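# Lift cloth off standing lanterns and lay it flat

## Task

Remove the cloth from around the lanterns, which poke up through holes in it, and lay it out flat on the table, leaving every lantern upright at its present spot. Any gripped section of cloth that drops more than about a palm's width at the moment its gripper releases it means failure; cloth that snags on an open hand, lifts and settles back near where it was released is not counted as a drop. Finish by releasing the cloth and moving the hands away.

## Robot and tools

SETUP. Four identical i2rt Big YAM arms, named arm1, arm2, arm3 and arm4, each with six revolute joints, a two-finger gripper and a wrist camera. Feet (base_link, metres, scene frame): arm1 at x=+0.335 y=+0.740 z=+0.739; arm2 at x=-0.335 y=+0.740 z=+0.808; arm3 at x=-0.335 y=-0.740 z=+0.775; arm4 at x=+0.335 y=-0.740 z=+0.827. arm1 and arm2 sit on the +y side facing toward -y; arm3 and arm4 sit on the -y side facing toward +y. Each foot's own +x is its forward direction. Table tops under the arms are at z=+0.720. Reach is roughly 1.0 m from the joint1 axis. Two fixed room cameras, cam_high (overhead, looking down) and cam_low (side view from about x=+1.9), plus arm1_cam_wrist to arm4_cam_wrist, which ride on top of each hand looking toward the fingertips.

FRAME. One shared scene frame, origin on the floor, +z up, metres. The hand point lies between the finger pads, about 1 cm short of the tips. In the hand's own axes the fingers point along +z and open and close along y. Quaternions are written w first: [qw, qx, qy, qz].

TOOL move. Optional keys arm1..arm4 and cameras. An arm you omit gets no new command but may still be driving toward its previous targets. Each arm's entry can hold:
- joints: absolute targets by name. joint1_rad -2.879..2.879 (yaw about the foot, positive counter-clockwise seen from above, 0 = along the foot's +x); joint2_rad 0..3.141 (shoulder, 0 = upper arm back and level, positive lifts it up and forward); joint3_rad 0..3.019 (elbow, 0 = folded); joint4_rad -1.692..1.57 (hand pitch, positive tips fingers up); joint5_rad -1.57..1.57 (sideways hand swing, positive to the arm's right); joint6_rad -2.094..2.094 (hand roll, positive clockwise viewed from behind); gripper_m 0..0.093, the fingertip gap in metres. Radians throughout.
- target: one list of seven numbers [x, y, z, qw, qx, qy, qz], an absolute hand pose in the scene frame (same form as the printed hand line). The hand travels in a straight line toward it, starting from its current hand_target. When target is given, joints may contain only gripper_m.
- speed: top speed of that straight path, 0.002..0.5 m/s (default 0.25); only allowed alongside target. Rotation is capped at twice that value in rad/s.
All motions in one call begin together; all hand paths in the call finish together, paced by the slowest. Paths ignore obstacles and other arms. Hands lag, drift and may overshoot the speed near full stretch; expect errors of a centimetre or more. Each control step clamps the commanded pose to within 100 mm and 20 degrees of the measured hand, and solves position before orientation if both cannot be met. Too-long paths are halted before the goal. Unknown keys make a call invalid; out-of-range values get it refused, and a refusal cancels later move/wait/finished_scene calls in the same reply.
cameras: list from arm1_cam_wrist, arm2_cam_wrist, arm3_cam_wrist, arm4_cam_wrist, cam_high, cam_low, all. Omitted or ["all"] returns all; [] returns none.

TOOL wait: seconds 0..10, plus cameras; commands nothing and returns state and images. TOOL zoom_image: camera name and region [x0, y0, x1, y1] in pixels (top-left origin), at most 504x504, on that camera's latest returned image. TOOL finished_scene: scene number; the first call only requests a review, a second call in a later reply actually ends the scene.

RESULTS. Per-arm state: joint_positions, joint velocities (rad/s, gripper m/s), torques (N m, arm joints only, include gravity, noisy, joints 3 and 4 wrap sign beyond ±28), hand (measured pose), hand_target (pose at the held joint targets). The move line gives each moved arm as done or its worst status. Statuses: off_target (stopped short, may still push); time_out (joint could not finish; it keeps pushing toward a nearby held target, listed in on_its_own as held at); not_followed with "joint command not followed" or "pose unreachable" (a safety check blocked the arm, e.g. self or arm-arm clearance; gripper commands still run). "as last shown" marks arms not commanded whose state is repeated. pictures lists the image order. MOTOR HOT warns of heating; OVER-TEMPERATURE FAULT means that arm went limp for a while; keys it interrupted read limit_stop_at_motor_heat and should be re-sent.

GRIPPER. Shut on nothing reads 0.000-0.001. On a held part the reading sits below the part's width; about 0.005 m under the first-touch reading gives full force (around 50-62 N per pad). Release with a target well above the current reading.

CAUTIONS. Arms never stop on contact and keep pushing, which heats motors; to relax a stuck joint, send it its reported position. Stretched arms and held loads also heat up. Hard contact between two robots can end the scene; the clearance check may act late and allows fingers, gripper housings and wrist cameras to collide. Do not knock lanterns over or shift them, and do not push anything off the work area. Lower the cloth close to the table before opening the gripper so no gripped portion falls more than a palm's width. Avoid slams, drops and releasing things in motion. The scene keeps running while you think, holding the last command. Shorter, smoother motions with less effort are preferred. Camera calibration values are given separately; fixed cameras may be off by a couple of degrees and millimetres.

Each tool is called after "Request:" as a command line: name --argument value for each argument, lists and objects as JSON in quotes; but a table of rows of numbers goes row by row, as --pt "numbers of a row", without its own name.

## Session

Request:
move --cameras '["all"]'

Scene clock: 0.00 s.
Joint torques (N m): no reading
Motor temperatures (°C): arm1=[28 26 29 22 24 23 24] | arm2=[23 23 28 28 23 24 24] | arm3=[25 31 27 26 24 24 27] | arm4=[26 33 29 24 22 23 26]
Heat: arm1: hottest joint3_rad 29 °C; arm2: hottest joint3_rad 28 °C; arm3: hottest joint2_rad 31 °C; arm4: hottest joint2_rad 33 °C.
Joint velocities: arm1=[-0.005 -0.015 0.012 -0.007 -0.051 -0.066 0] | arm2=[0.005 -0.015 0.007 -0.017 -0.154 -0.037 0] | arm3=[0.005 -0.015 0.027 -0.002 0.037 -0.081 0] | arm4=[0.005 -0.005 -0.027 -0.002 -0.022 -0.081 0]
arm1.joint_positions: joint1_rad=-0.149 joint2_rad=+0.286 joint3_rad=+1.689 joint4_rad=-1.240 joint5_rad=-0.049 joint6_rad=+0.507 gripper_m=+0.094
arm1.joint_status: not commanded
arm1.hand: x=+0.3487 y=+0.7642 z=+1.4578 quat_wxyz=(-0.641, -0.565, -0.306, +0.420) (m; scene frame)
arm1.hand_target: x=+0.3490 y=+0.7661 z=+1.4621 quat_wxyz=(-0.644, -0.561, -0.304, +0.422) (m; scene frame)
arm1.hand_status: not commanded
arm2.joint_positions: joint1_rad=+0.694 joint2_rad=+0.506 joint3_rad=+1.467 joint4_rad=-1.443 joint5_rad=-0.141 joint6_rad=+0.586 gripper_m=+0.094
arm2.joint_status: not commanded
arm2.hand: x=-0.2174 y=+0.6295 z=+1.3808 quat_wxyz=(-0.519, -0.548, -0.655, +0.017) (m; scene frame)
arm2.hand_target: x=-0.2194 y=+0.6319 z=+1.3907 quat_wxyz=(-0.530, -0.543, -0.651, +0.019) (m; scene frame)
arm2.hand_status: not commanded
arm3.joint_positions: joint1_rad=-0.166 joint2_rad=+0.432 joint3_rad=+1.385 joint4_rad=-1.492 joint5_rad=-0.208 joint6_rad=-0.423 gripper_m=+0.094
arm3.joint_status: not commanded
arm3.hand: x=-0.3565 y=-0.6057 z=+1.3139 quat_wxyz=(-0.389, +0.725, -0.471, -0.318) (m; scene frame)
arm3.hand_target: x=-0.3568 y=-0.6074 z=+1.3233 quat_wxyz=(-0.398, +0.721, -0.467, -0.322) (m; scene frame)
arm3.hand_status: not commanded
arm4.joint_positions: joint1_rad=+0.270 joint2_rad=+0.640 joint3_rad=+1.503 joint4_rad=-1.444 joint5_rad=-0.222 joint6_rad=-0.408 gripper_m=+0.094
arm4.joint_status: not commanded
arm4.hand: x=+0.2517 y=-0.5495 z=+1.3974 quat_wxyz=(-0.301, +0.804, -0.343, -0.381) (m; scene frame)
arm4.hand_target: x=+0.2524 y=-0.5524 z=+1.4062 quat_wxyz=(-0.309, +0.800, -0.340, -0.386) (m; scene frame)
arm4.hand_status: not commanded
pictures: arm1_cam_wrist, arm2_cam_wrist, arm3_cam_wrist, arm4_cam_wrist, cam_high, cam_low
camera_calibration:
arm1_cam_wrist: T_world_to_cam=[[-0.88511, -0.0191015, -0.46499, 1.0028], [0.422413, 0.386359, -0.819935, 0.760974], [0.195315, -0.92215, -0.333902, 1.25367], [0, 0, 0, 1]] pos_world=[0.321281, 0.88122, 1.50884]
arm2_cam_wrist: T_world_to_cam=[[-0.731915, -0.397681, -0.553308, 0.858471], [-0.276157, 0.915466, -0.292676, -0.228052], [0.622927, -0.061414, -0.779866, 1.37276], [0, 0, 0, 1]] pos_world=[-0.289781, 0.634478, 1.47882]
arm3_cam_wrist: T_world_to_cam=[[0.929253, 0.256936, 0.265466, 0.138741], [0.346443, -0.855606, -0.384597, 0.117134], [0.128318, 0.449357, -0.884089, 1.60455], [0, 0, 0, 1]] pos_world=[-0.375398, -0.656442, 1.42678]
arm4_cam_wrist: T_world_to_cam=[[0.778606, 0.584653, 0.227933, -0.194055], [0.626001, -0.69848, -0.346769, -0.0531718], [-0.0435329, 0.412683, -0.909834, 1.62972], [0, 0, 0, 1]] pos_world=[0.255324, -0.596241, 1.50857]

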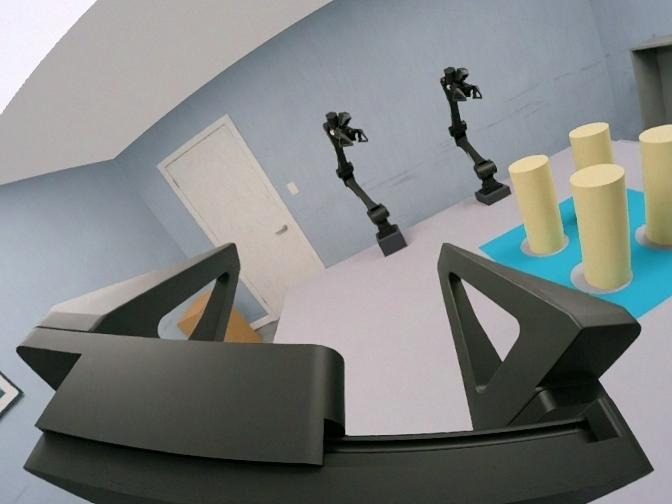

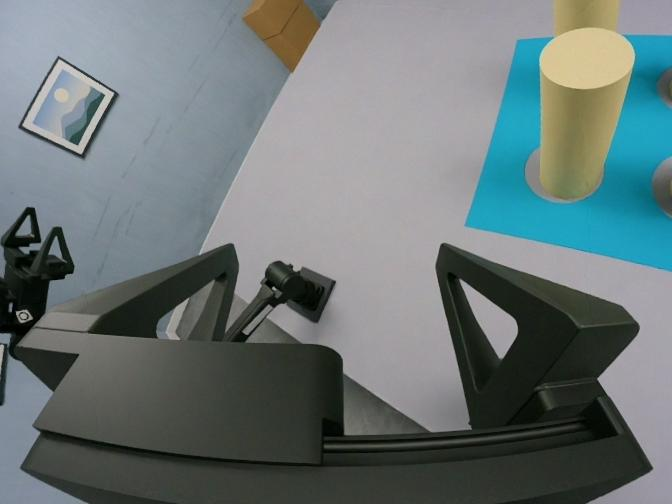

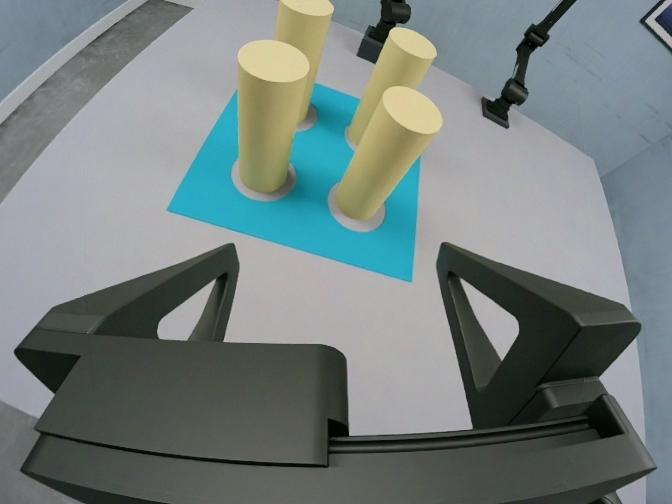

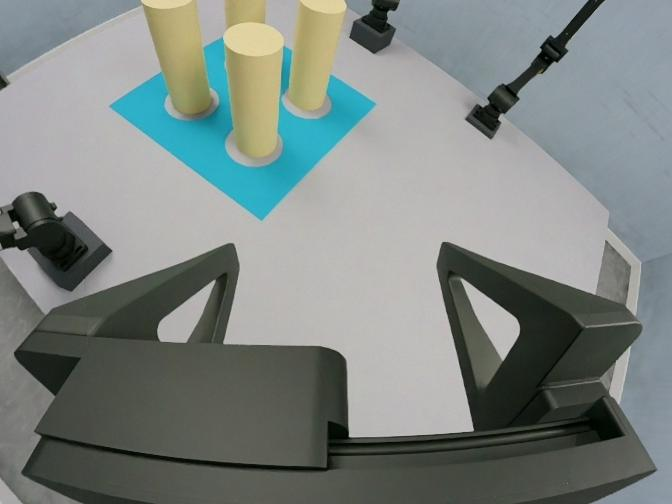

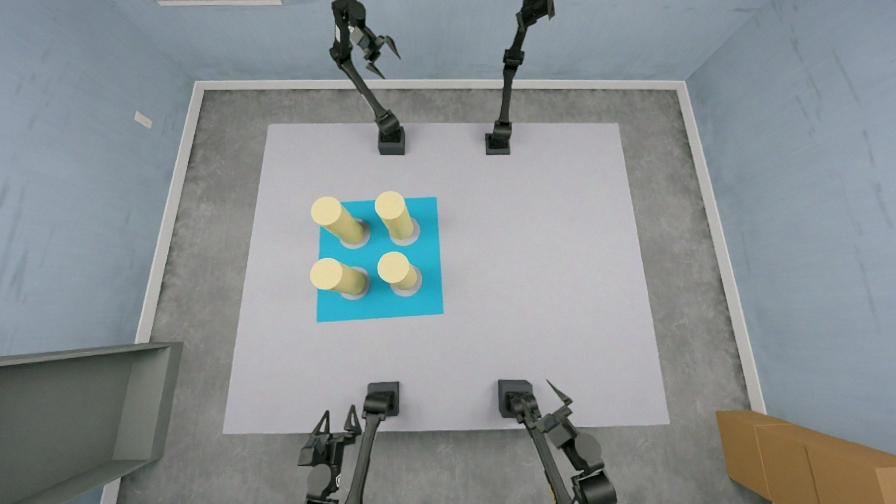

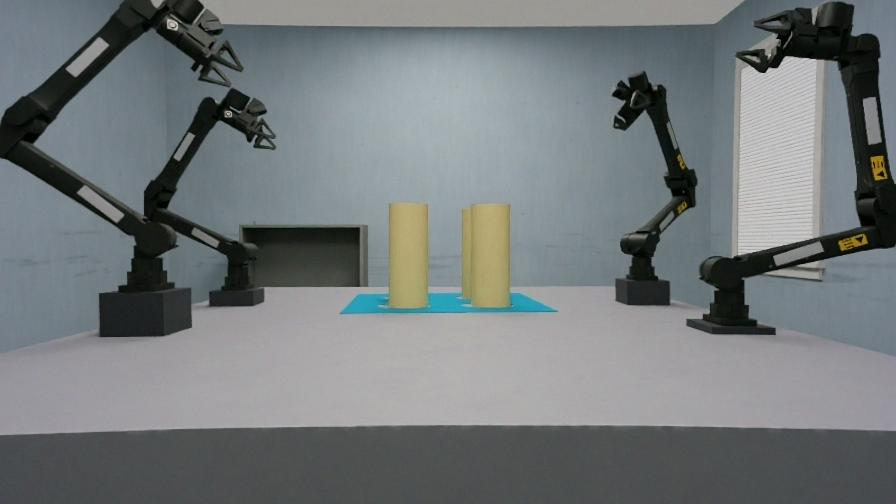

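Request:
zoom_image --camera "cam_high" --region '[300, 180, 460, 340]'

Request:
zoom_image --camera "cam_low" --region '[300, 190, 600, 330]'

Scaled by 3.150.

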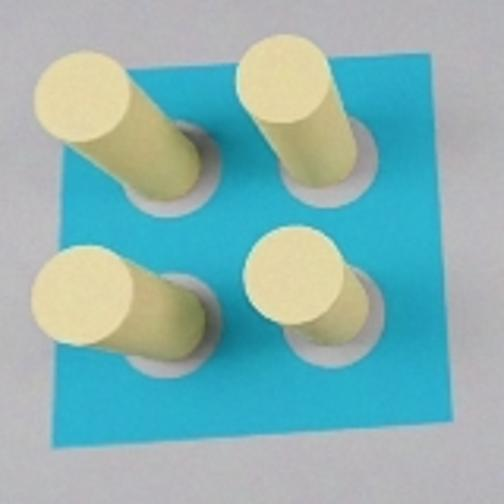

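Scaled by 1.680.

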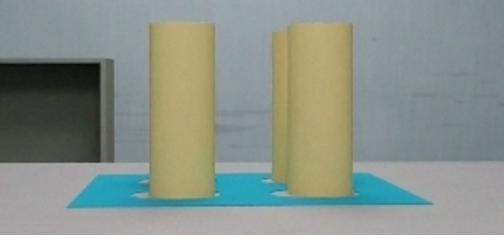

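Request:
zoom_image --camera "cam_high" --region '[370, 185, 450, 265]'

Request:
zoom_image --camera "cam_high" --region '[305, 185, 385, 265]'

Request:
zoom_image --camera "cam_high" --region '[305, 245, 385, 325]'

Request:
zoom_image --camera "cam_high" --region '[370, 245, 450, 325]'

Scaled by 6.300.

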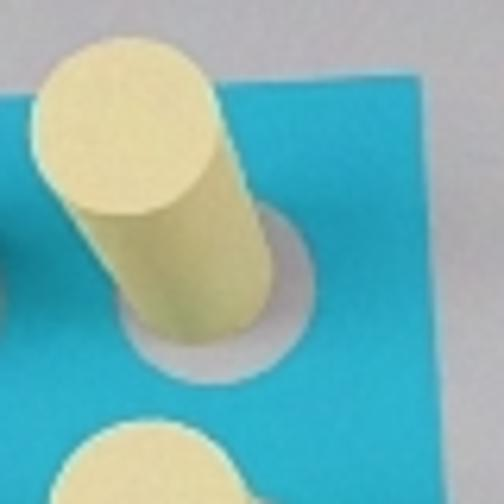

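Scaled by 6.300.

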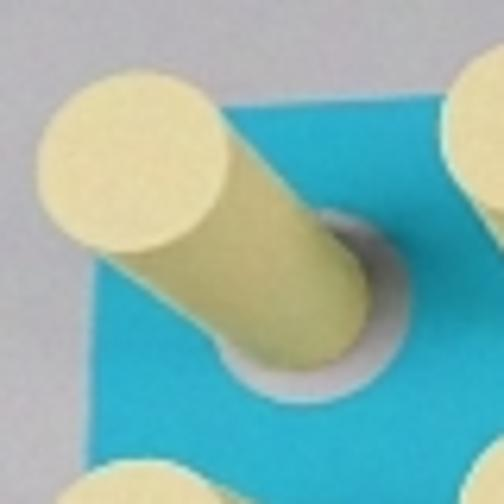

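Scaled by 6.300.

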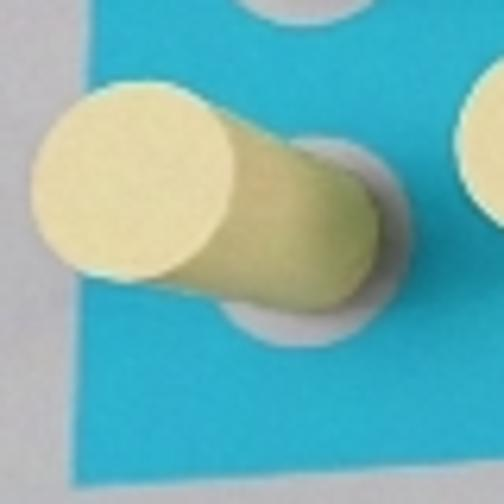

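Scaled by 6.300.

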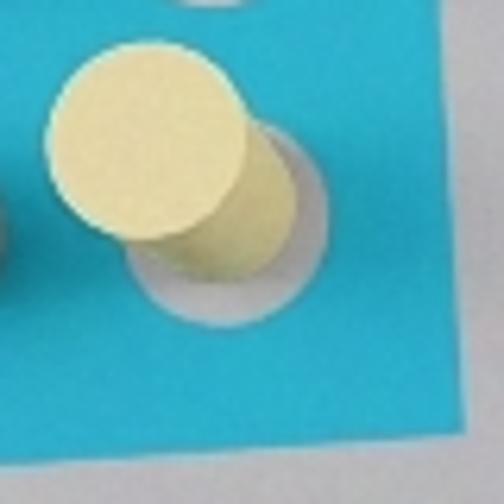

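Request:
move --arm1 '{"joints": {"joint1_rad": -0.848, "joint2_rad": 1.964, "joint3_rad": 1.518, "joint4_rad": -1.124, "joint5_rad": 0.0, "joint6_rad": -0.838, "gripper_m": 0.05}}' --arm2 '{"target": [-0.7515, 0.3155, 0.82, 0, 0.7071, 0.7071, 0], "speed": 0.45, "joints": {"gripper_m": 0.05}}' --arm3 '{"joints": {"joint1_rad": 0.724, "joint2_rad": 1.951, "joint3_rad": 1.411, "joint4_rad": -1.031, "joint5_rad": 0.0, "joint6_rad": 0.762, "gripper_m": 0.05}}' --arm4 '{"joints": {"joint1_rad": 0.758, "joint2_rad": 2.097, "joint3_rad": 1.487, "joint4_rad": -0.960, "joint5_rad": 0.0, "joint6_rad": 0.705, "gripper_m": 0.05}}' --cameras '["all"]'

Scene clock: 174.93 s.
Joint torques (N m): arm1=[-0.26 -17.2 9.69 0.16 0.17 -0.06] | arm2=[1.14 -23.77 11.93 0.35 0.03 0.01] | arm3=[-0.26 -17.85 7.49 0.34 0.19 0.15] | arm4=[0.32 -13.39 9.51 0.4 0.14 0.17]
Motor temperatures (°C): arm1=[27 27 29 22 24 23 23] | arm2=[23 23 32 27 22 24 23] | arm3=[25 30 31 26 24 23 26] | arm4=[26 32 34 24 21 23 25]
Heat: arm1: hottest joint3_rad 29 °C; arm2: hottest joint3_rad 32 °C; arm3: hottest joint3_rad 31 °C; arm4: hottest joint3_rad 34 °C.
move: arm1 done; arm2 off_target; arm3 done; arm4 done
Joint velocities: arm1=[-0.005 0.005 -0.007 -0.007 -0.022 -0.037 0] | arm2=[-0.015 -0.005 0.007 0.002 0.051 0.022 0] | arm3=[0.005 -0.005 0.007 -0.002 -0.007 -0.051 0] | arm4=[-0.024 -0.015 -0.007 -0.007 -0.037 -0.007 0]
arm1.joint_positions: joint1_rad=-0.854 joint2_rad=+1.977 joint3_rad=+1.508 joint4_rad=-1.126 joint5_rad=-0.003 joint6_rad=-0.826 gripper_m=+0.050
arm1.joint_status: all done
arm1.hand: x=-0.0878 y=+0.3606 z=+0.7795 quat_wxyz=(-0.005, -0.712, -0.702, -0.006) (m; scene frame)
arm1.hand_target: x=-0.0900 y=+0.3545 z=+0.7902 quat_wxyz=(-0.003, -0.705, -0.709, +0.007) (m; scene frame)
arm1.hand_status: not commanded
arm2.joint_positions: joint1_rad=-0.794 joint2_rad=+2.053 joint3_rad=+1.488 joint4_rad=-1.073 joint5_rad=-0.008 joint6_rad=-0.808 gripper_m=+0.050
arm2.joint_status: all done
arm2.hand: x=-0.7418 y=+0.3498 z=+0.7906 quat_wxyz=(-0.004, -0.707, -0.707, -0.035) (m; scene frame)
arm2.hand_target: x=-0.7576 y=+0.3285 z=+0.8155 quat_wxyz=(-0.001, -0.707, -0.707, +0.000) (m; scene frame)
arm2.hand_status: off_target (0.046 m and 4.0 deg from the pose sent, 0.836 m and 63.3 deg at the start; pose on its path clipped on 26 of 84 steps)
arm3.joint_positions: joint1_rad=+0.728 joint2_rad=+1.957 joint3_rad=+1.392 joint4_rad=-1.040 joint5_rad=+0.000 joint6_rad=+0.749 gripper_m=+0.050
arm3.joint_status: all done
arm3.hand: x=-0.7100 y=-0.3494 z=+0.7807 quat_wxyz=(-0.005, +0.713, -0.701, +0.017) (m; scene frame)
arm3.hand_target: x=-0.7165 y=-0.3397 z=+0.7903 quat_wxyz=(-0.006, +0.707, -0.707, +0.000) (m; scene frame)
arm3.hand_status: not commanded
arm4.joint_positions: joint1_rad=+0.758 joint2_rad=+2.097 joint3_rad=+1.476 joint4_rad=-0.962 joint5_rad=-0.003 joint6_rad=+0.692 gripper_m=+0.050
arm4.joint_status: all done
arm4.hand: x=-0.0479 y=-0.3063 z=+0.7874 quat_wxyz=(+0.001, +0.718, -0.696, +0.002) (m; scene frame)
arm4.hand_target: x=-0.0514 y=-0.3017 z=+0.7907 quat_wxyz=(-0.002, +0.714, -0.701, -0.004) (m; scene frame)
arm4.hand_status: not commanded
pictures: arm1_cam_wrist, arm2_cam_wrist, arm3_cam_wrist, arm4_cam_wrist, cam_high, cam_low
camera_calibration:
arm1_cam_wrist: T_world_to_cam=[[-0.999609, 0.0118258, -0.0253549, -0.070574], [-0.00433444, 0.829867, 0.557944, -0.726367], [0.0276394, 0.557836, -0.829491, 0.578206], [0, 0, 0, 1]] pos_world=[-0.089676, 0.281079, 0.8831]
arm2_cam_wrist: T_world_to_cam=[[-0.998182, 0.00701348, -0.0598669, -0.692347], [-0.0319581, 0.780539, 0.624289, -0.786125], [0.0511069, 0.625067, -0.778896, 0.556875], [0, 0, 0, 1]] pos_world=[-0.744672, 0.270373, 0.883069]
arm3_cam_wrist: T_world_to_cam=[[0.999423, 0.0197162, 0.0276527, 0.695535], [-0.000598518, -0.803878, 0.594794, -0.739175], [0.0339565, -0.594467, -0.803403, 0.568678], [0, 0, 0, 1]] pos_world=[-0.714887, -0.269859, 0.8773]
arm4_cam_wrist: T_world_to_cam=[[0.999274, 0.0379517, 0.00337261, 0.0558817], [0.0285119, -0.803558, 0.594544, -0.709226], [0.025274, -0.594016, -0.804056, 0.572957], [0, 0, 0, 1]] pos_world=[-0.0501006, -0.231679, 0.882167]

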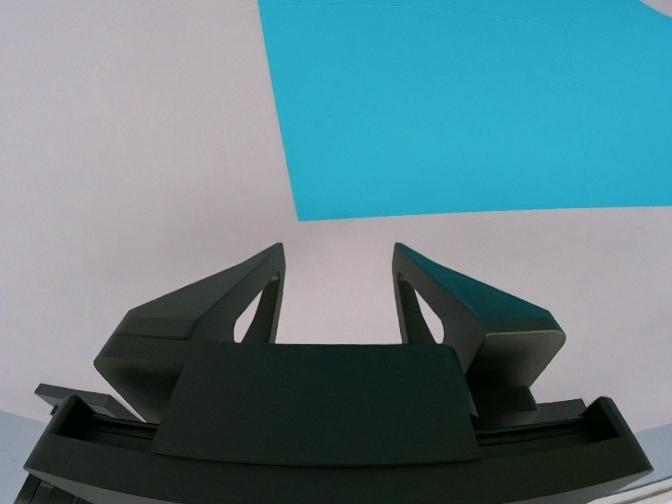

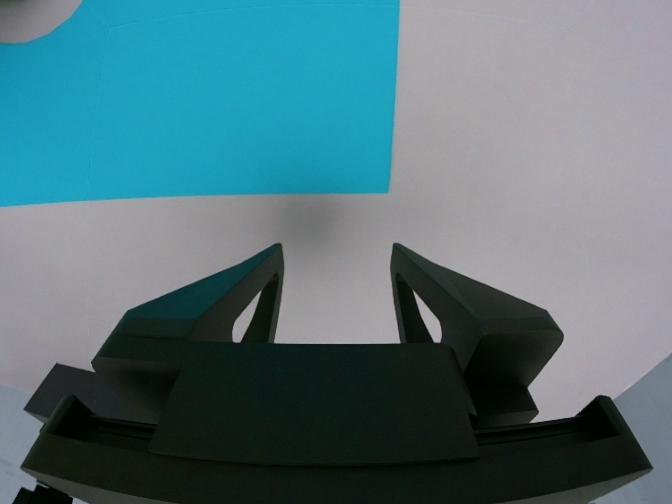

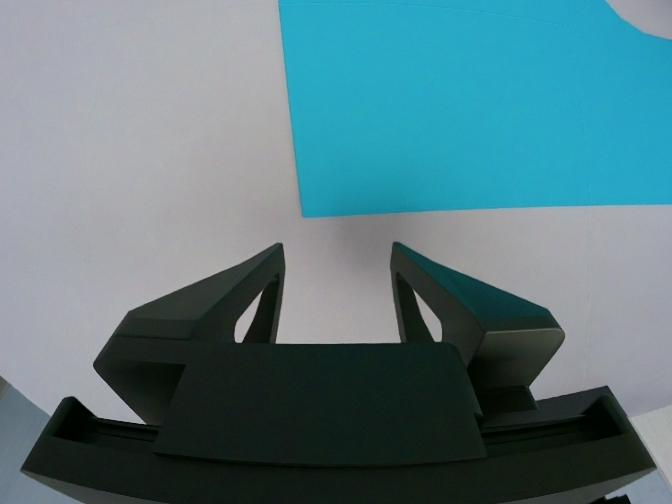

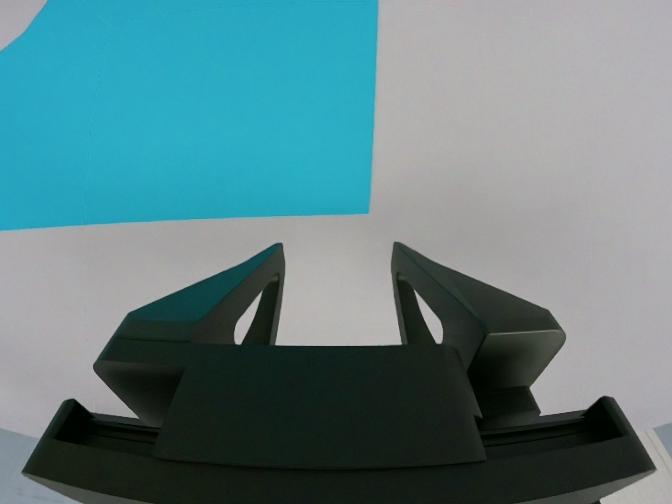

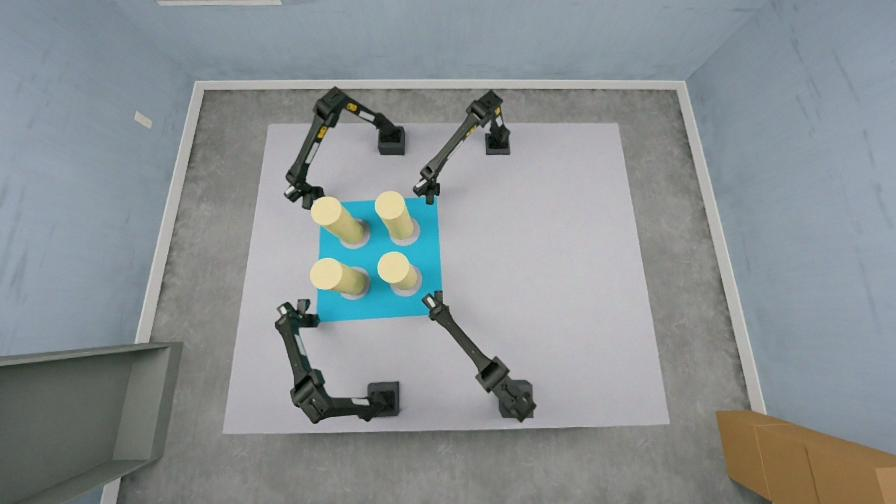

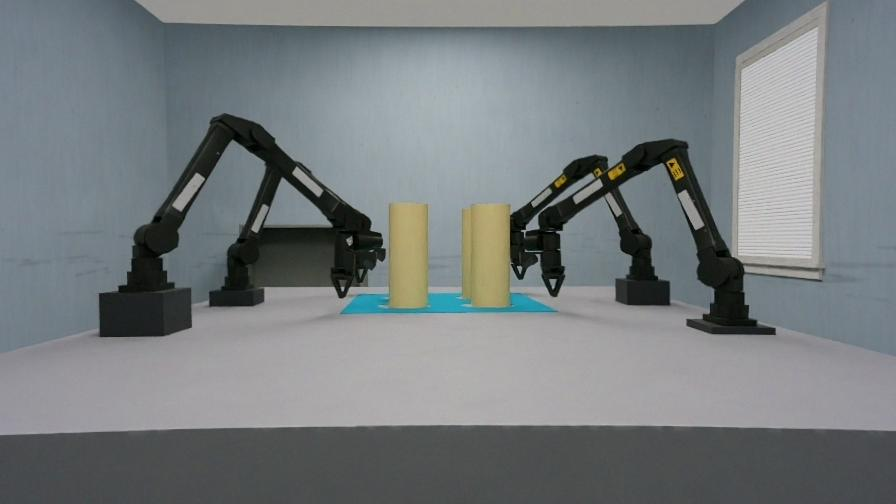

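Request:
move --arm1 '{"target": [-0.080, 0.338, 0.716, 0, 0.7071, 0.7071, 0], "speed": 0.12}' --arm2 '{"target": [-0.758, 0.316, 0.714, 0, 0.7071, 0.7071, 0], "speed": 0.12}' --arm3 '{"target": [-0.717, -0.328, 0.714, 0, 0.7071, -0.7071, 0], "speed": 0.12}' --arm4 '{"target": [-0.051, -0.286, 0.723, 0, 0.7071, -0.7071, 0], "speed": 0.12}' --cameras '["arm1_cam_wrist", "arm2_cam_wrist", "arm3_cam_wrist", "arm4_cam_wrist"]'

Scene clock: 222.10 s.
Joint torques (N m): arm1=[-0.15 -13.51 7.77 0.46 -0.07 0.14] | arm2=[1.61 -19.72 9.78 1.36 -0.09 0.04] | arm3=[-0.67 -15.91 5.87 0.99 0.05 -0.03] | arm4=[-1.08 -10.93 10.44 0.91 0.11 0.17]
Motor temperatures (°C): arm1=[27 31 34 22 24 23 23] | arm2=[23 28 33 27 22 23 23] | arm3=[25 32 31 25 24 23 26] | arm4=[25 36 33 24 21 23 25]
Heat: arm1: hottest joint3_rad 34 °C; arm2: hottest joint3_rad 33 °C; arm3: hottest joint2_rad 32 °C; arm4: hottest joint2_rad 36 °C.
move: arm1 off_target; arm2 off_target; arm3 off_target; arm4 off_target
Joint velocities: arm1=[-0.015 -0.015 -0.007 0.012 0.066 -0.066 -0.001] | arm2=[0.015 -0.005 -0.012 -0.017 0.051 -0.022 0] | arm3=[-0.005 -0.005 -0.012 0.002 -0.007 -0.037 0] | arm4=[-0.005 0.005 -0.007 -0.002 0.037 0.037 0]
arm1.joint_positions: joint1_rad=-0.821 joint2_rad=+2.046 joint3_rad=+1.482 joint4_rad=-0.997 joint5_rad=+0.009 joint6_rad=-0.810 gripper_m=+0.050
arm1.joint_status: not commanded
arm1.hand: x=-0.0854 y=+0.3391 z=+0.7331 quat_wxyz=(+0.001, -0.706, -0.709, +0.011) (m; scene frame)
arm1.hand_target: x=-0.0791 y=+0.3388 z=+0.7162 quat_wxyz=(+0.000, -0.707, -0.707, +0.000) (m; scene frame)
arm1.hand_status: off_target (0.018 m and 1.3 deg from the pose sent, 0.068 m and 1.1 deg at the start)
arm2.joint_positions: joint1_rad=-0.782 joint2_rad=+2.161 joint3_rad=+1.489 joint4_rad=-0.910 joint5_rad=-0.003 joint6_rad=-0.796 gripper_m=+0.050
arm2.joint_status: not commanded
arm2.hand: x=-0.7527 y=+0.3305 z=+0.7293 quat_wxyz=(+0.000, -0.707, -0.707, -0.007) (m; scene frame)
arm2.hand_target: x=-0.7571 y=+0.3175 z=+0.7144 quat_wxyz=(+0.000, -0.707, -0.707, +0.000) (m; scene frame)
arm2.hand_status: off_target (0.022 m and 0.8 deg from the pose sent, 0.085 m and 4.0 deg at the start)
arm3.joint_positions: joint1_rad=+0.716 joint2_rad=+2.053 joint3_rad=+1.392 joint4_rad=-0.908 joint5_rad=-0.008 joint6_rad=+0.749 gripper_m=+0.050
arm3.joint_status: not commanded
arm3.hand: x=-0.7184 y=-0.3324 z=+0.7296 quat_wxyz=(-0.002, +0.709, -0.705, -0.001) (m; scene frame)
arm3.hand_target: x=-0.7164 y=-0.3290 z=+0.7147 quat_wxyz=(+0.000, +0.707, -0.707, +0.000) (m; scene frame)
arm3.hand_status: off_target (0.016 m and 0.4 deg from the pose sent, 0.070 m and 2.3 deg at the start)
arm4.joint_positions: joint1_rad=+0.756 joint2_rad=+2.189 joint3_rad=+1.489 joint4_rad=-0.877 joint5_rad=-0.005 joint6_rad=+0.692 gripper_m=+0.050
arm4.joint_status: not commanded
arm4.hand: x=-0.0535 y=-0.2984 z=+0.7397 quat_wxyz=(+0.001, +0.717, -0.697, -0.001) (m; scene frame)
arm4.hand_target: x=-0.0505 y=-0.2866 z=+0.7231 quat_wxyz=(+0.000, +0.707, -0.707, +0.000) (m; scene frame)
arm4.hand_status: off_target (0.021 m and 1.7 deg from the pose sent, 0.068 m and 1.8 deg at the start)
pictures: arm1_cam_wrist, arm2_cam_wrist, arm3_cam_wrist, arm4_cam_wrist
camera_calibration:
arm1_cam_wrist: T_world_to_cam=[[-0.999953, -0.00555982, 0.00788567, -0.0875636], [-0.000356374, 0.838012, 0.545652, -0.676058], [-0.00964201, 0.545624, -0.837975, 0.558819], [0, 0, 0, 1]] pos_world=[-0.0824124, 0.261153, 0.837859]
arm2_cam_wrist: T_world_to_cam=[[-0.999855, 0.00460604, -0.0163734, -0.73894], [-0.00609199, 0.801794, 0.597569, -0.701251], [0.0158805, 0.597582, -0.80165, 0.520932], [0, 0, 0, 1]] pos_world=[-0.751377, 0.254363, 0.824552]
arm3_cam_wrist: T_world_to_cam=[[0.999961, 0.00829897, -0.00289508, 0.723961], [0.00844751, -0.816451, 0.577353, -0.680066], [0.00242775, -0.577356, -0.816489, 0.530561], [0, 0, 0, 1]] pos_world=[-0.719476, -0.254926, 0.827932]
arm4_cam_wrist: T_world_to_cam=[[0.999347, 0.0360588, -0.00216872, 0.0649061], [0.0303674, -0.806066, 0.591046, -0.672495], [0.0195643, -0.590726, -0.806635, 0.542061], [0, 0, 0, 1]] pos_world=[-0.0550468, -0.224207, 0.834862]

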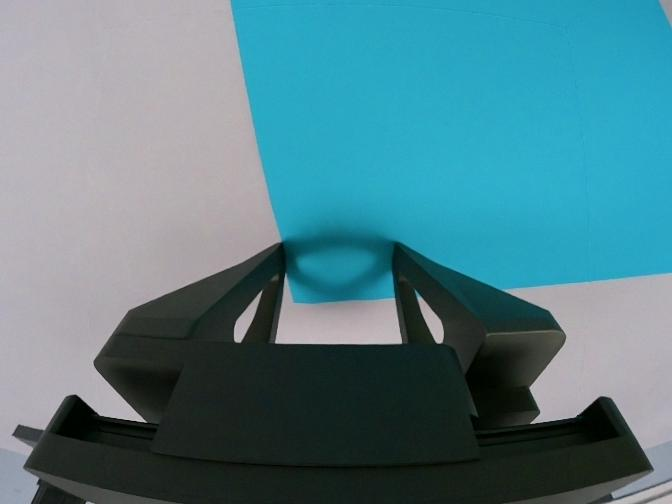

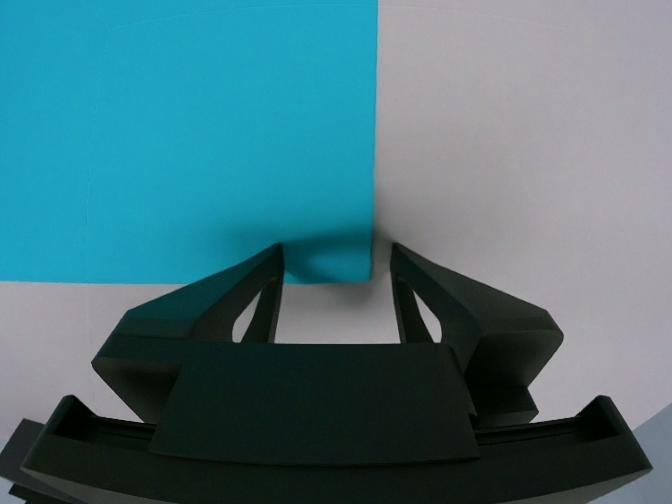

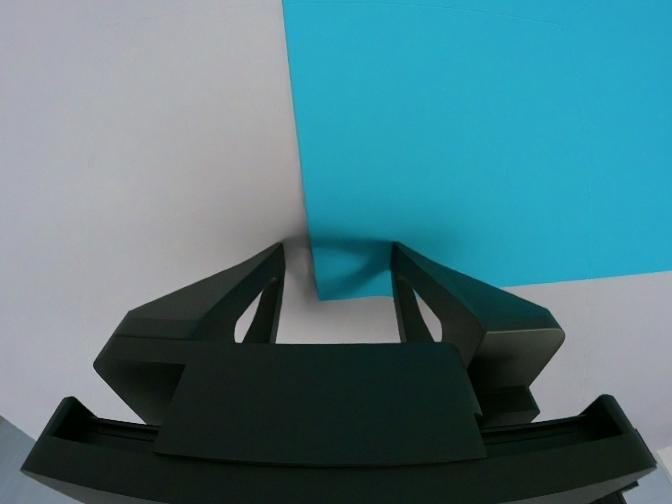

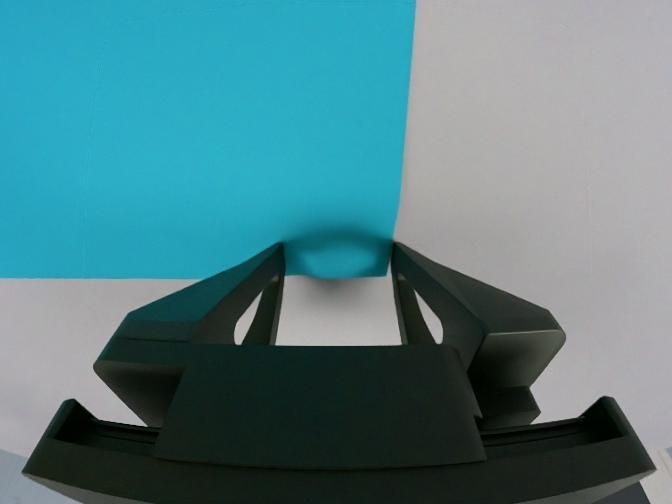

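Request:
move --arm1 '{"target": [-0.068, 0.342, 0.752, 0, 0.7071, 0.7071, 0], "speed": 0.08}' --arm4 '{"target": [-0.039, -0.289, 0.758, 0, 0.7071, -0.7071, 0], "speed": 0.08}' --cameras '["arm1_cam_wrist", "arm4_cam_wrist"]'

Scene clock: 236.17 s.
Joint torques (N m): arm1=[-0.62 -17.79 8.06 -0.38 -0.1 0.12] | arm2=[1.55 -19.66 9.76 1.37 -0.08 0.03] | arm3=[-0.67 -15.74 5.89 1.03 0.06 -0.02] | arm4=[-0.97 -13.57 8.08 0.03 0.11 0.06]
Motor temperatures (°C): arm1=[27 31 33 22 24 23 23] | arm2=[23 28 34 27 22 23 22] | arm3=[25 33 31 25 24 23 26] | arm4=[25 35 34 24 21 23 25]
Heat: arm1: hottest joint3_rad 33 °C; arm2: hottest joint3_rad 34 °C; arm3: hottest joint2_rad 33 °C; arm4: hottest joint2_rad 35 °C.
move: arm1 off_target; arm4 done
Joint velocities: arm1=[0.005 -0.005 -0.007 -0.022 0.022 0.022 0] | arm2=[0.005 -0.024 -0.007 -0.007 -0.037 -0.022 0] | arm3=[-0.005 -0.005 0.002 0.017 -0.007 -0.007 -0.001] | arm4=[0.005 -0.005 -0.002 -0.002 -0.007 0.007 -0.001]
arm1.joint_positions: joint1_rad=-0.811 joint2_rad=+2.026 joint3_rad=+1.467 joint4_rad=-1.041 joint5_rad=+0.009 joint6_rad=-0.801 gripper_m=+0.050
arm1.joint_status: not commanded
arm1.hand: x=-0.0707 y=+0.3452 z=+0.7391 quat_wxyz=(+0.001, -0.705, -0.709, -0.008) (m; scene frame)
arm1.hand_target: x=-0.0682 y=+0.3420 z=+0.7519 quat_wxyz=(+0.000, -0.707, -0.707, +0.000) (m; scene frame)
arm1.hand_status: off_target (0.014 m and 1.0 deg from the pose sent, 0.026 m and 1.3 deg at the start)
arm2.joint_positions: joint1_rad=-0.782 joint2_rad=+2.161 joint3_rad=+1.489 joint4_rad=-0.910 joint5_rad=-0.003 joint6_rad=-0.796 gripper_m=+0.050
arm2.joint_status: not commanded
arm2.hand: x=-0.7527 y=+0.3305 z=+0.7293 quat_wxyz=(+0.000, -0.707, -0.707, -0.007) (m; scene frame)
arm2.hand_target: x=-0.7571 y=+0.3175 z=+0.7144 quat_wxyz=(+0.000, -0.707, -0.707, +0.000) (m; scene frame)
arm2.hand_status: not commanded
arm3.joint_positions: joint1_rad=+0.716 joint2_rad=+2.053 joint3_rad=+1.392 joint4_rad=-0.908 joint5_rad=-0.008 joint6_rad=+0.749 gripper_m=+0.050
arm3.joint_status: not commanded
arm3.hand: x=-0.7184 y=-0.3324 z=+0.7296 quat_wxyz=(-0.002, +0.709, -0.705, -0.001) (m; scene frame)
arm3.hand_target: x=-0.7164 y=-0.3290 z=+0.7147 quat_wxyz=(+0.000, +0.707, -0.707, +0.000) (m; scene frame)
arm3.hand_status: not commanded
arm4.joint_positions: joint1_rad=+0.742 joint2_rad=+2.154 joint3_rad=+1.489 joint4_rad=-0.902 joint5_rad=-0.005 joint6_rad=+0.692 gripper_m=+0.050
arm4.joint_status: not commanded
arm4.hand: x=-0.0479 y=-0.2922 z=+0.7592 quat_wxyz=(+0.001, +0.713, -0.702, -0.006) (m; scene frame)
arm4.hand_target: x=-0.0390 y=-0.2890 z=+0.7582 quat_wxyz=(+0.000, +0.707, -0.707, +0.000) (m; scene frame)
arm4.hand_status: done (0.010 m and 1.1 deg from the pose sent, 0.025 m and 1.7 deg at the start)
pictures: arm1_cam_wrist, arm4_cam_wrist
camera_calibration:
arm1_cam_wrist: T_world_to_cam=[[-0.999783, -0.00639503, -0.0198018, -0.0521673], [-0.0165088, 0.823064, 0.567709, -0.696661], [0.0126676, 0.567913, -0.822991, 0.543507], [0, 0, 0, 1]] pos_world=[-0.070542, 0.264399, 0.841769]
arm4_cam_wrist: T_world_to_cam=[[0.999723, 0.0220128, -0.00831059, 0.0597673], [0.0227135, -0.810652, 0.585088, -0.676356], [0.00614245, -0.585114, -0.810928, 0.565588], [0, 0, 0, 1]] pos_world=[-0.0478625, -0.218672, 0.854876]

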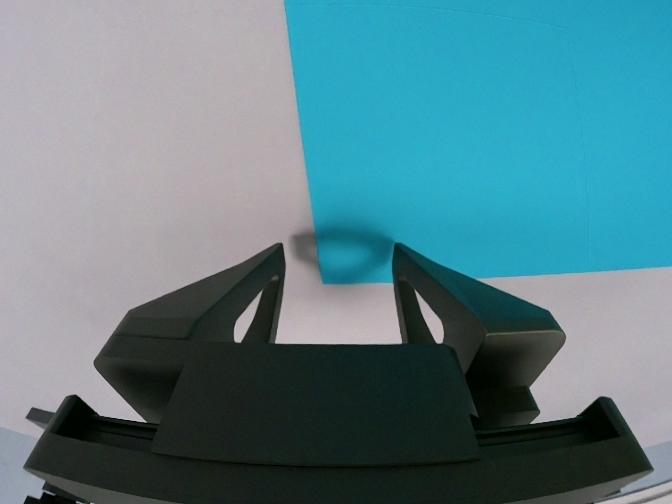

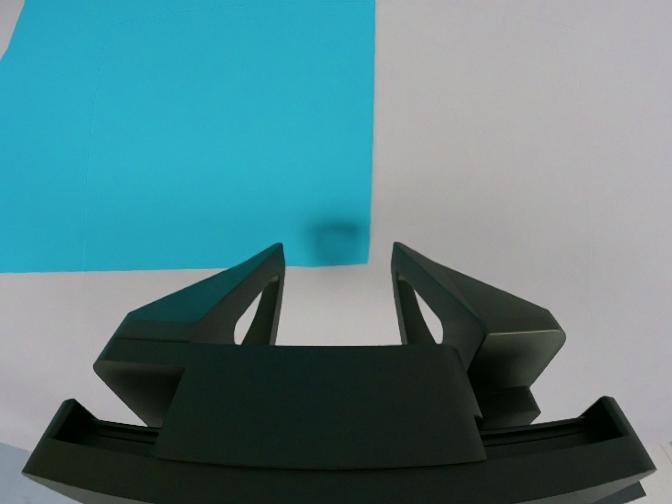

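Request:
move --arm1 '{"target": [-0.073, 0.341, 0.716, 0, 0.7071, 0.7071, 0], "speed": 0.08}' --arm4 '{"target": [-0.036, -0.290, 0.722, 0, 0.7071, -0.7071, 0], "speed": 0.08}' --cameras '["arm1_cam_wrist", "arm4_cam_wrist"]'

Scene clock: 242.70 s.
Joint torques (N m): arm1=[-1.03 -13.8 7.54 0.62 -0.06 0.08] | arm2=[1.73 -19.66 9.74 1.37 -0.09 0.03] | arm3=[-0.67 -15.79 5.89 1.01 0.05 -0.03] | arm4=[-0.97 -12.1 7.39 0.72 0.14 0.04]
Motor temperatures (°C): arm1=[27 32 33 22 24 23 23] | arm2=[23 28 34 27 22 23 22] | arm3=[25 34 30 25 24 23 26] | arm4=[25 36 34 24 21 23 25]
Heat: arm1: hottest joint3_rad 33 °C; arm2: hottest joint3_rad 34 °C; arm3: hottest joint2_rad 34 °C; arm4: hottest joint2_rad 36 °C.
move: arm1 off_target; arm4 off_target
Joint velocities: arm1=[-0.015 0.015 0.007 0.007 -0.066 -0.037 -0.001] | arm2=[-0.015 -0.005 -0.007 -0.017 0.022 -0.022 0] | arm3=[-0.005 0.015 0.007 0.002 0.022 0.095 -0.001] | arm4=[0.005 -0.005 -0.017 -0.007 0.051 -0.037 0]
arm1.joint_positions: joint1_rad=-0.811 joint2_rad=+2.032 joint3_rad=+1.458 joint4_rad=-0.989 joint5_rad=+0.009 joint6_rad=-0.800 gripper_m=+0.050
arm1.joint_status: not commanded
arm1.hand: x=-0.0762 y=+0.3397 z=+0.7329 quat_wxyz=(+0.001, -0.705, -0.709, +0.010) (m; scene frame)
arm1.hand_target: x=-0.0725 y=+0.3415 z=+0.7163 quat_wxyz=(+0.000, -0.707, -0.707, +0.000) (m; scene frame)
arm1.hand_status: off_target (0.017 m and 1.2 deg from the pose sent, 0.024 m and 1.0 deg at the start)
arm2, arm3: as last shown
arm4.joint_positions: joint1_rad=+0.739 joint2_rad=+2.182 joint3_rad=+1.476 joint4_rad=-0.846 joint5_rad=-0.006 joint6_rad=+0.692 gripper_m=+0.050
arm4.joint_status: not commanded
arm4.hand: x=-0.0479 y=-0.2904 z=+0.7397 quat_wxyz=(+0.001, +0.712, -0.702, -0.013) (m; scene frame)
arm4.hand_target: x=-0.0359 y=-0.2905 z=+0.7222 quat_wxyz=(+0.000, +0.707, -0.707, +0.000) (m; scene frame)
arm4.hand_status: off_target (0.021 m and 1.7 deg from the pose sent, 0.039 m and 1.1 deg at the start)
pictures: arm1_cam_wrist, arm4_cam_wrist
camera_calibration:
arm1_cam_wrist: T_world_to_cam=[[-0.999961, -0.00596295, 0.0065136, -0.0772651], [-0.00143241, 0.837352, 0.546662, -0.677024], [-0.0087139, 0.546631, -0.837328, 0.557648], [0, 0, 0, 1]] pos_world=[-0.0733726, 0.261619, 0.837541]
arm4_cam_wrist: T_world_to_cam=[[0.999628, 0.0199259, -0.018626, 0.0665761], [0.0270191, -0.816846, 0.576223, -0.658476], [-0.00373281, -0.576511, -0.817081, 0.55741], [0, 0, 0, 1]] pos_world=[-0.0466792, -0.217847, 0.836118]

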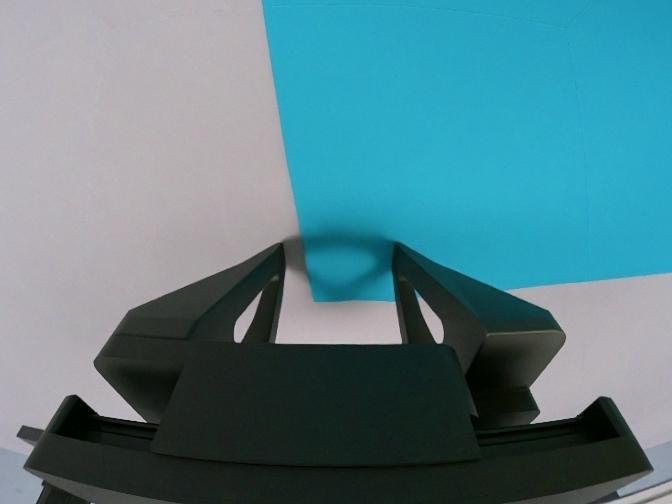

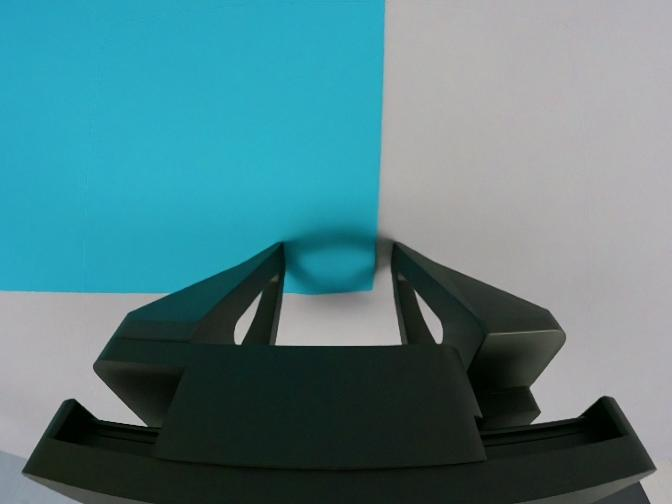

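Request:
move --arm1 '{"joints": {"gripper_m": 0.0}}' --arm2 '{"joints": {"gripper_m": 0.0}}' --arm3 '{"joints": {"gripper_m": 0.0}}' --arm4 '{"joints": {"gripper_m": 0.0}}' --cameras '["arm1_cam_wrist", "arm2_cam_wrist", "arm3_cam_wrist", "arm4_cam_wrist"]'

Scene clock: 246.93 s.
Joint torques (N m): arm1=[-0.91 -14.04 7.62 0.21 -0.07 0.11] | arm2=[0.62 -19.84 9.66 1.39 0.08 0] | arm3=[0.15 -15.79 5.89 0.83 0.12 -0.03] | arm4=[-0.91 -11.87 7.47 0.59 0.14 0.04]
Motor temperatures (°C): arm1=[27 32 33 22 24 23 23] | arm2=[23 28 35 27 22 23 22] | arm3=[25 34 30 25 24 23 26] | arm4=[25 36 34 24 21 23 25]
Heat: arm1: hottest joint3_rad 33 °C; arm2: hottest joint3_rad 35 °C; arm3: hottest joint2_rad 34 °C; arm4: hottest joint2_rad 36 °C.
move: arm1 done; arm2 done; arm3 done; arm4 done
Joint velocities: arm1=[-0.005 -0.005 0.012 -0.012 -0.022 -0.037 -0.001] | arm2=[-0.005 -0.015 -0.007 -0.002 -0.022 -0.007 0] | arm3=[-0.005 -0.005 0.002 0.007 -0.037 -0.037 -0.001] | arm4=[0.005 -0.005 -0.002 0.002 -0.007 -0.022 0]
arm1.joint_positions: joint1_rad=-0.811 joint2_rad=+2.032 joint3_rad=+1.458 joint4_rad=-0.981 joint5_rad=+0.009 joint6_rad=-0.800 gripper_m=+0.001
arm1.joint_status: all done
arm1.hand: x=-0.0776 y=+0.3384 z=+0.7329 quat_wxyz=(+0.001, -0.705, -0.709, +0.014) (m; scene frame)
arm1.hand_target: x=-0.0724 y=+0.3415 z=+0.7163 quat_wxyz=(+0.000, -0.707, -0.707, +0.000) (m; scene frame)
arm1.hand_status: not commanded
arm2.joint_positions: joint1_rad=-0.772 joint2_rad=+2.161 joint3_rad=+1.491 joint4_rad=-0.910 joint5_rad=-0.007 joint6_rad=-0.794 gripper_m=+0.002
arm2.joint_status: all done
arm2.hand: x=-0.7486 y=+0.3254 z=+0.7298 quat_wxyz=(-0.003, -0.704, -0.710, -0.006) (m; scene frame)
arm2.hand_target: x=-0.7572 y=+0.3175 z=+0.7144 quat_wxyz=(+0.000, -0.707, -0.707, +0.000) (m; scene frame)
arm2.hand_status: not commanded
arm3.joint_positions: joint1_rad=+0.708 joint2_rad=+2.053 joint3_rad=+1.392 joint4_rad=-0.904 joint5_rad=-0.010 joint6_rad=+0.749 gripper_m=+0.001
arm3.joint_status: all done
arm3.hand: x=-0.7161 y=-0.3288 z=+0.7297 quat_wxyz=(-0.001, +0.706, -0.708, -0.003) (m; scene frame)
arm3.hand_target: x=-0.7164 y=-0.3290 z=+0.7147 quat_wxyz=(+0.000, +0.707, -0.707, +0.000) (m; scene frame)
arm3.hand_status: not commanded
arm4.joint_positions: joint1_rad=+0.739 joint2_rad=+2.182 joint3_rad=+1.476 joint4_rad=-0.843 joint5_rad=-0.006 joint6_rad=+0.692 gripper_m=+0.002
arm4.joint_status: all done
arm4.hand: x=-0.0485 y=-0.2897 z=+0.7399 quat_wxyz=(+0.000, +0.712, -0.702, -0.015) (m; scene frame)
arm4.hand_target: x=-0.0359 y=-0.2904 z=+0.7222 quat_wxyz=(+0.000, +0.707, -0.707, +0.000) (m; scene frame)
arm4.hand_status: not commanded
pictures: arm1_cam_wrist, arm2_cam_wrist, arm3_cam_wrist, arm4_cam_wrist
camera_calibration:
arm1_cam_wrist: T_world_to_cam=[[-0.999911, -0.00586752, 0.0119943, -0.0826584], [0.00157302, 0.840259, 0.542183, -0.673419], [-0.0132596, 0.542153, -0.840175, 0.561641], [0, 0, 0, 1]] pos_world=[-0.0741446, 0.260866, 0.837984]
arm2_cam_wrist: T_world_to_cam=[[-0.999829, -0.00303758, -0.018264, -0.73095], [-0.0132993, 0.804128, 0.594307, -0.70113], [0.0128813, 0.594448, -0.804031, 0.524814], [0, 0, 0, 1]] pos_world=[-0.746909, 0.249603, 0.825304]
arm3_cam_wrist: T_world_to_cam=[[0.999974, 0.000353645, -0.00720901, 0.722143], [0.00444041, -0.817557, 0.575831, -0.679303], [-0.00569013, -0.575848, -0.817537, 0.528122], [0, 0, 0, 1]] pos_world=[-0.716102, -0.251506, 0.828129]
arm4_cam_wrist: T_world_to_cam=[[0.999584, 0.0199859, -0.0207974, 0.06873], [0.0283054, -0.81835, 0.574023, -0.656827], [-0.00554716, -0.574373, -0.818575, 0.559606], [0, 0, 0, 1]] pos_world=[-0.0470054, -0.217465, 0.836542]

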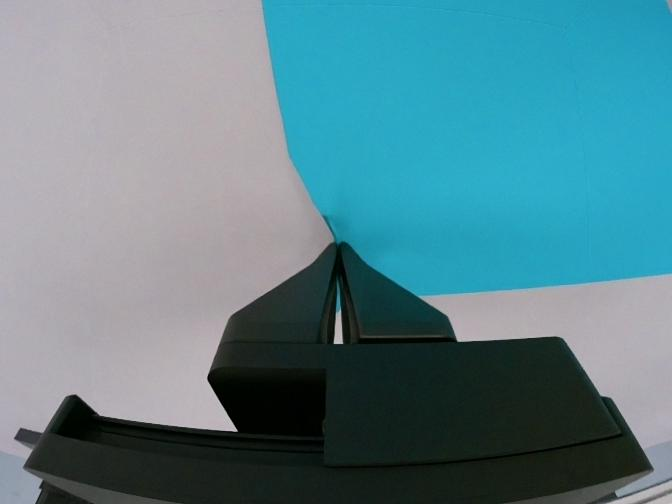

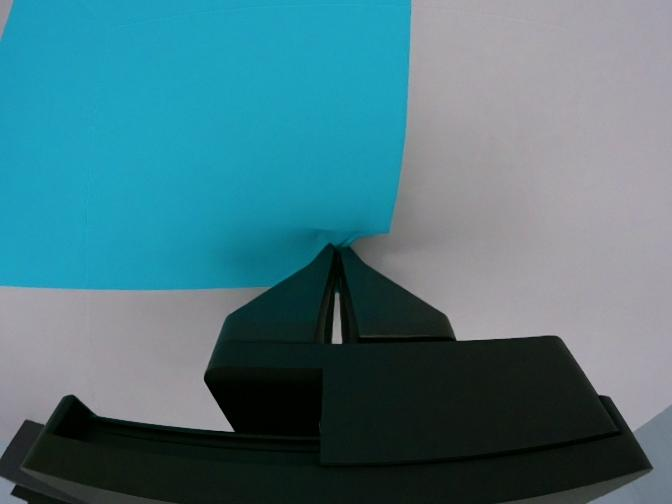

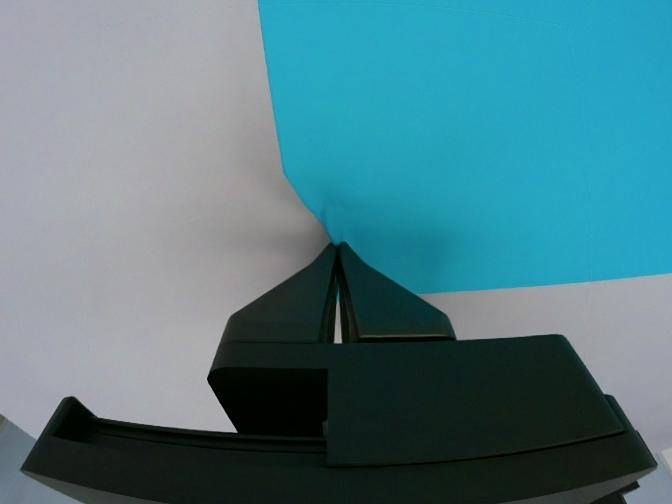

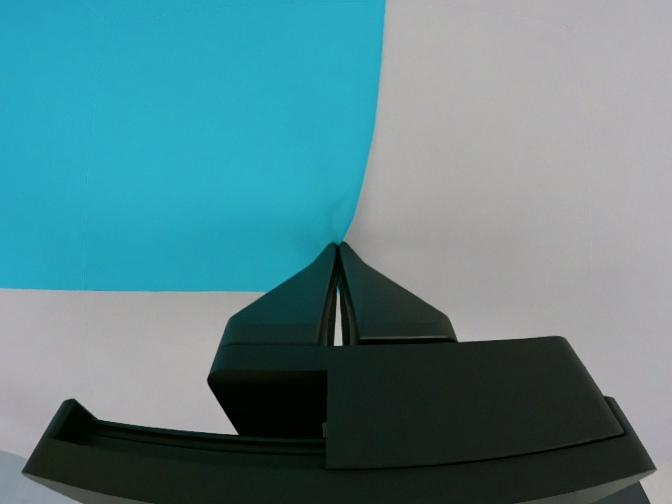

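Request:
zoom_image --camera "arm2_cam_wrist" --region '[260, 170, 440, 350]'

Request:
zoom_image --camera "arm1_cam_wrist" --region '[260, 170, 440, 350]'

Request:
zoom_image --camera "arm3_cam_wrist" --region '[260, 170, 440, 350]'

Request:
zoom_image --camera "arm4_cam_wrist" --region '[260, 170, 440, 350]'

Scaled by 2.800 from the camera's 672x504 image, which has a finer 960x720 frame.

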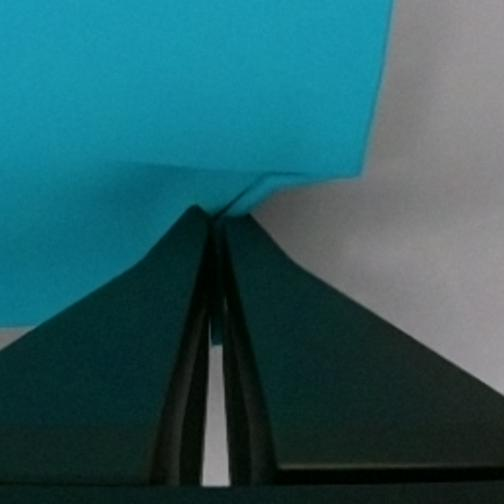

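Scaled by 2.800 from the camera's 672x504 image, which has a finer 960x720 frame.

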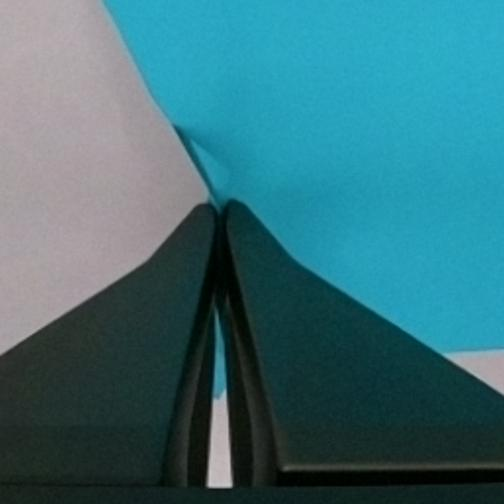

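Scaled by 2.800 from the camera's 672x504 image, which has a finer 960x720 frame.

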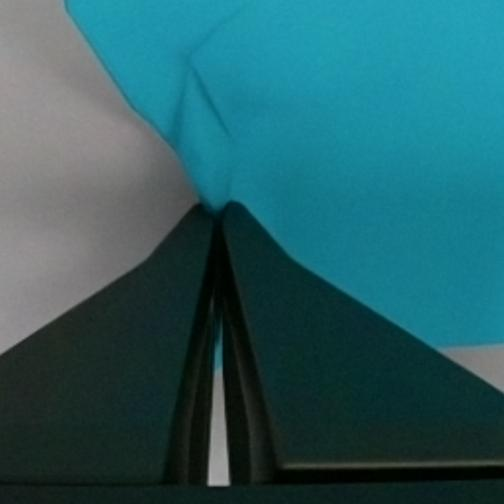

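Scaled by 2.800 from the camera's 672x504 image, which has a finer 960x720 frame.

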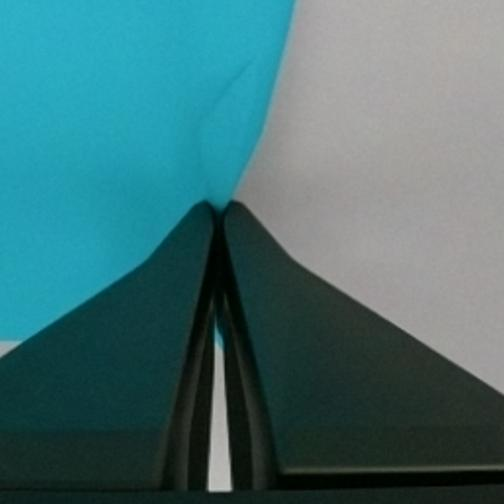

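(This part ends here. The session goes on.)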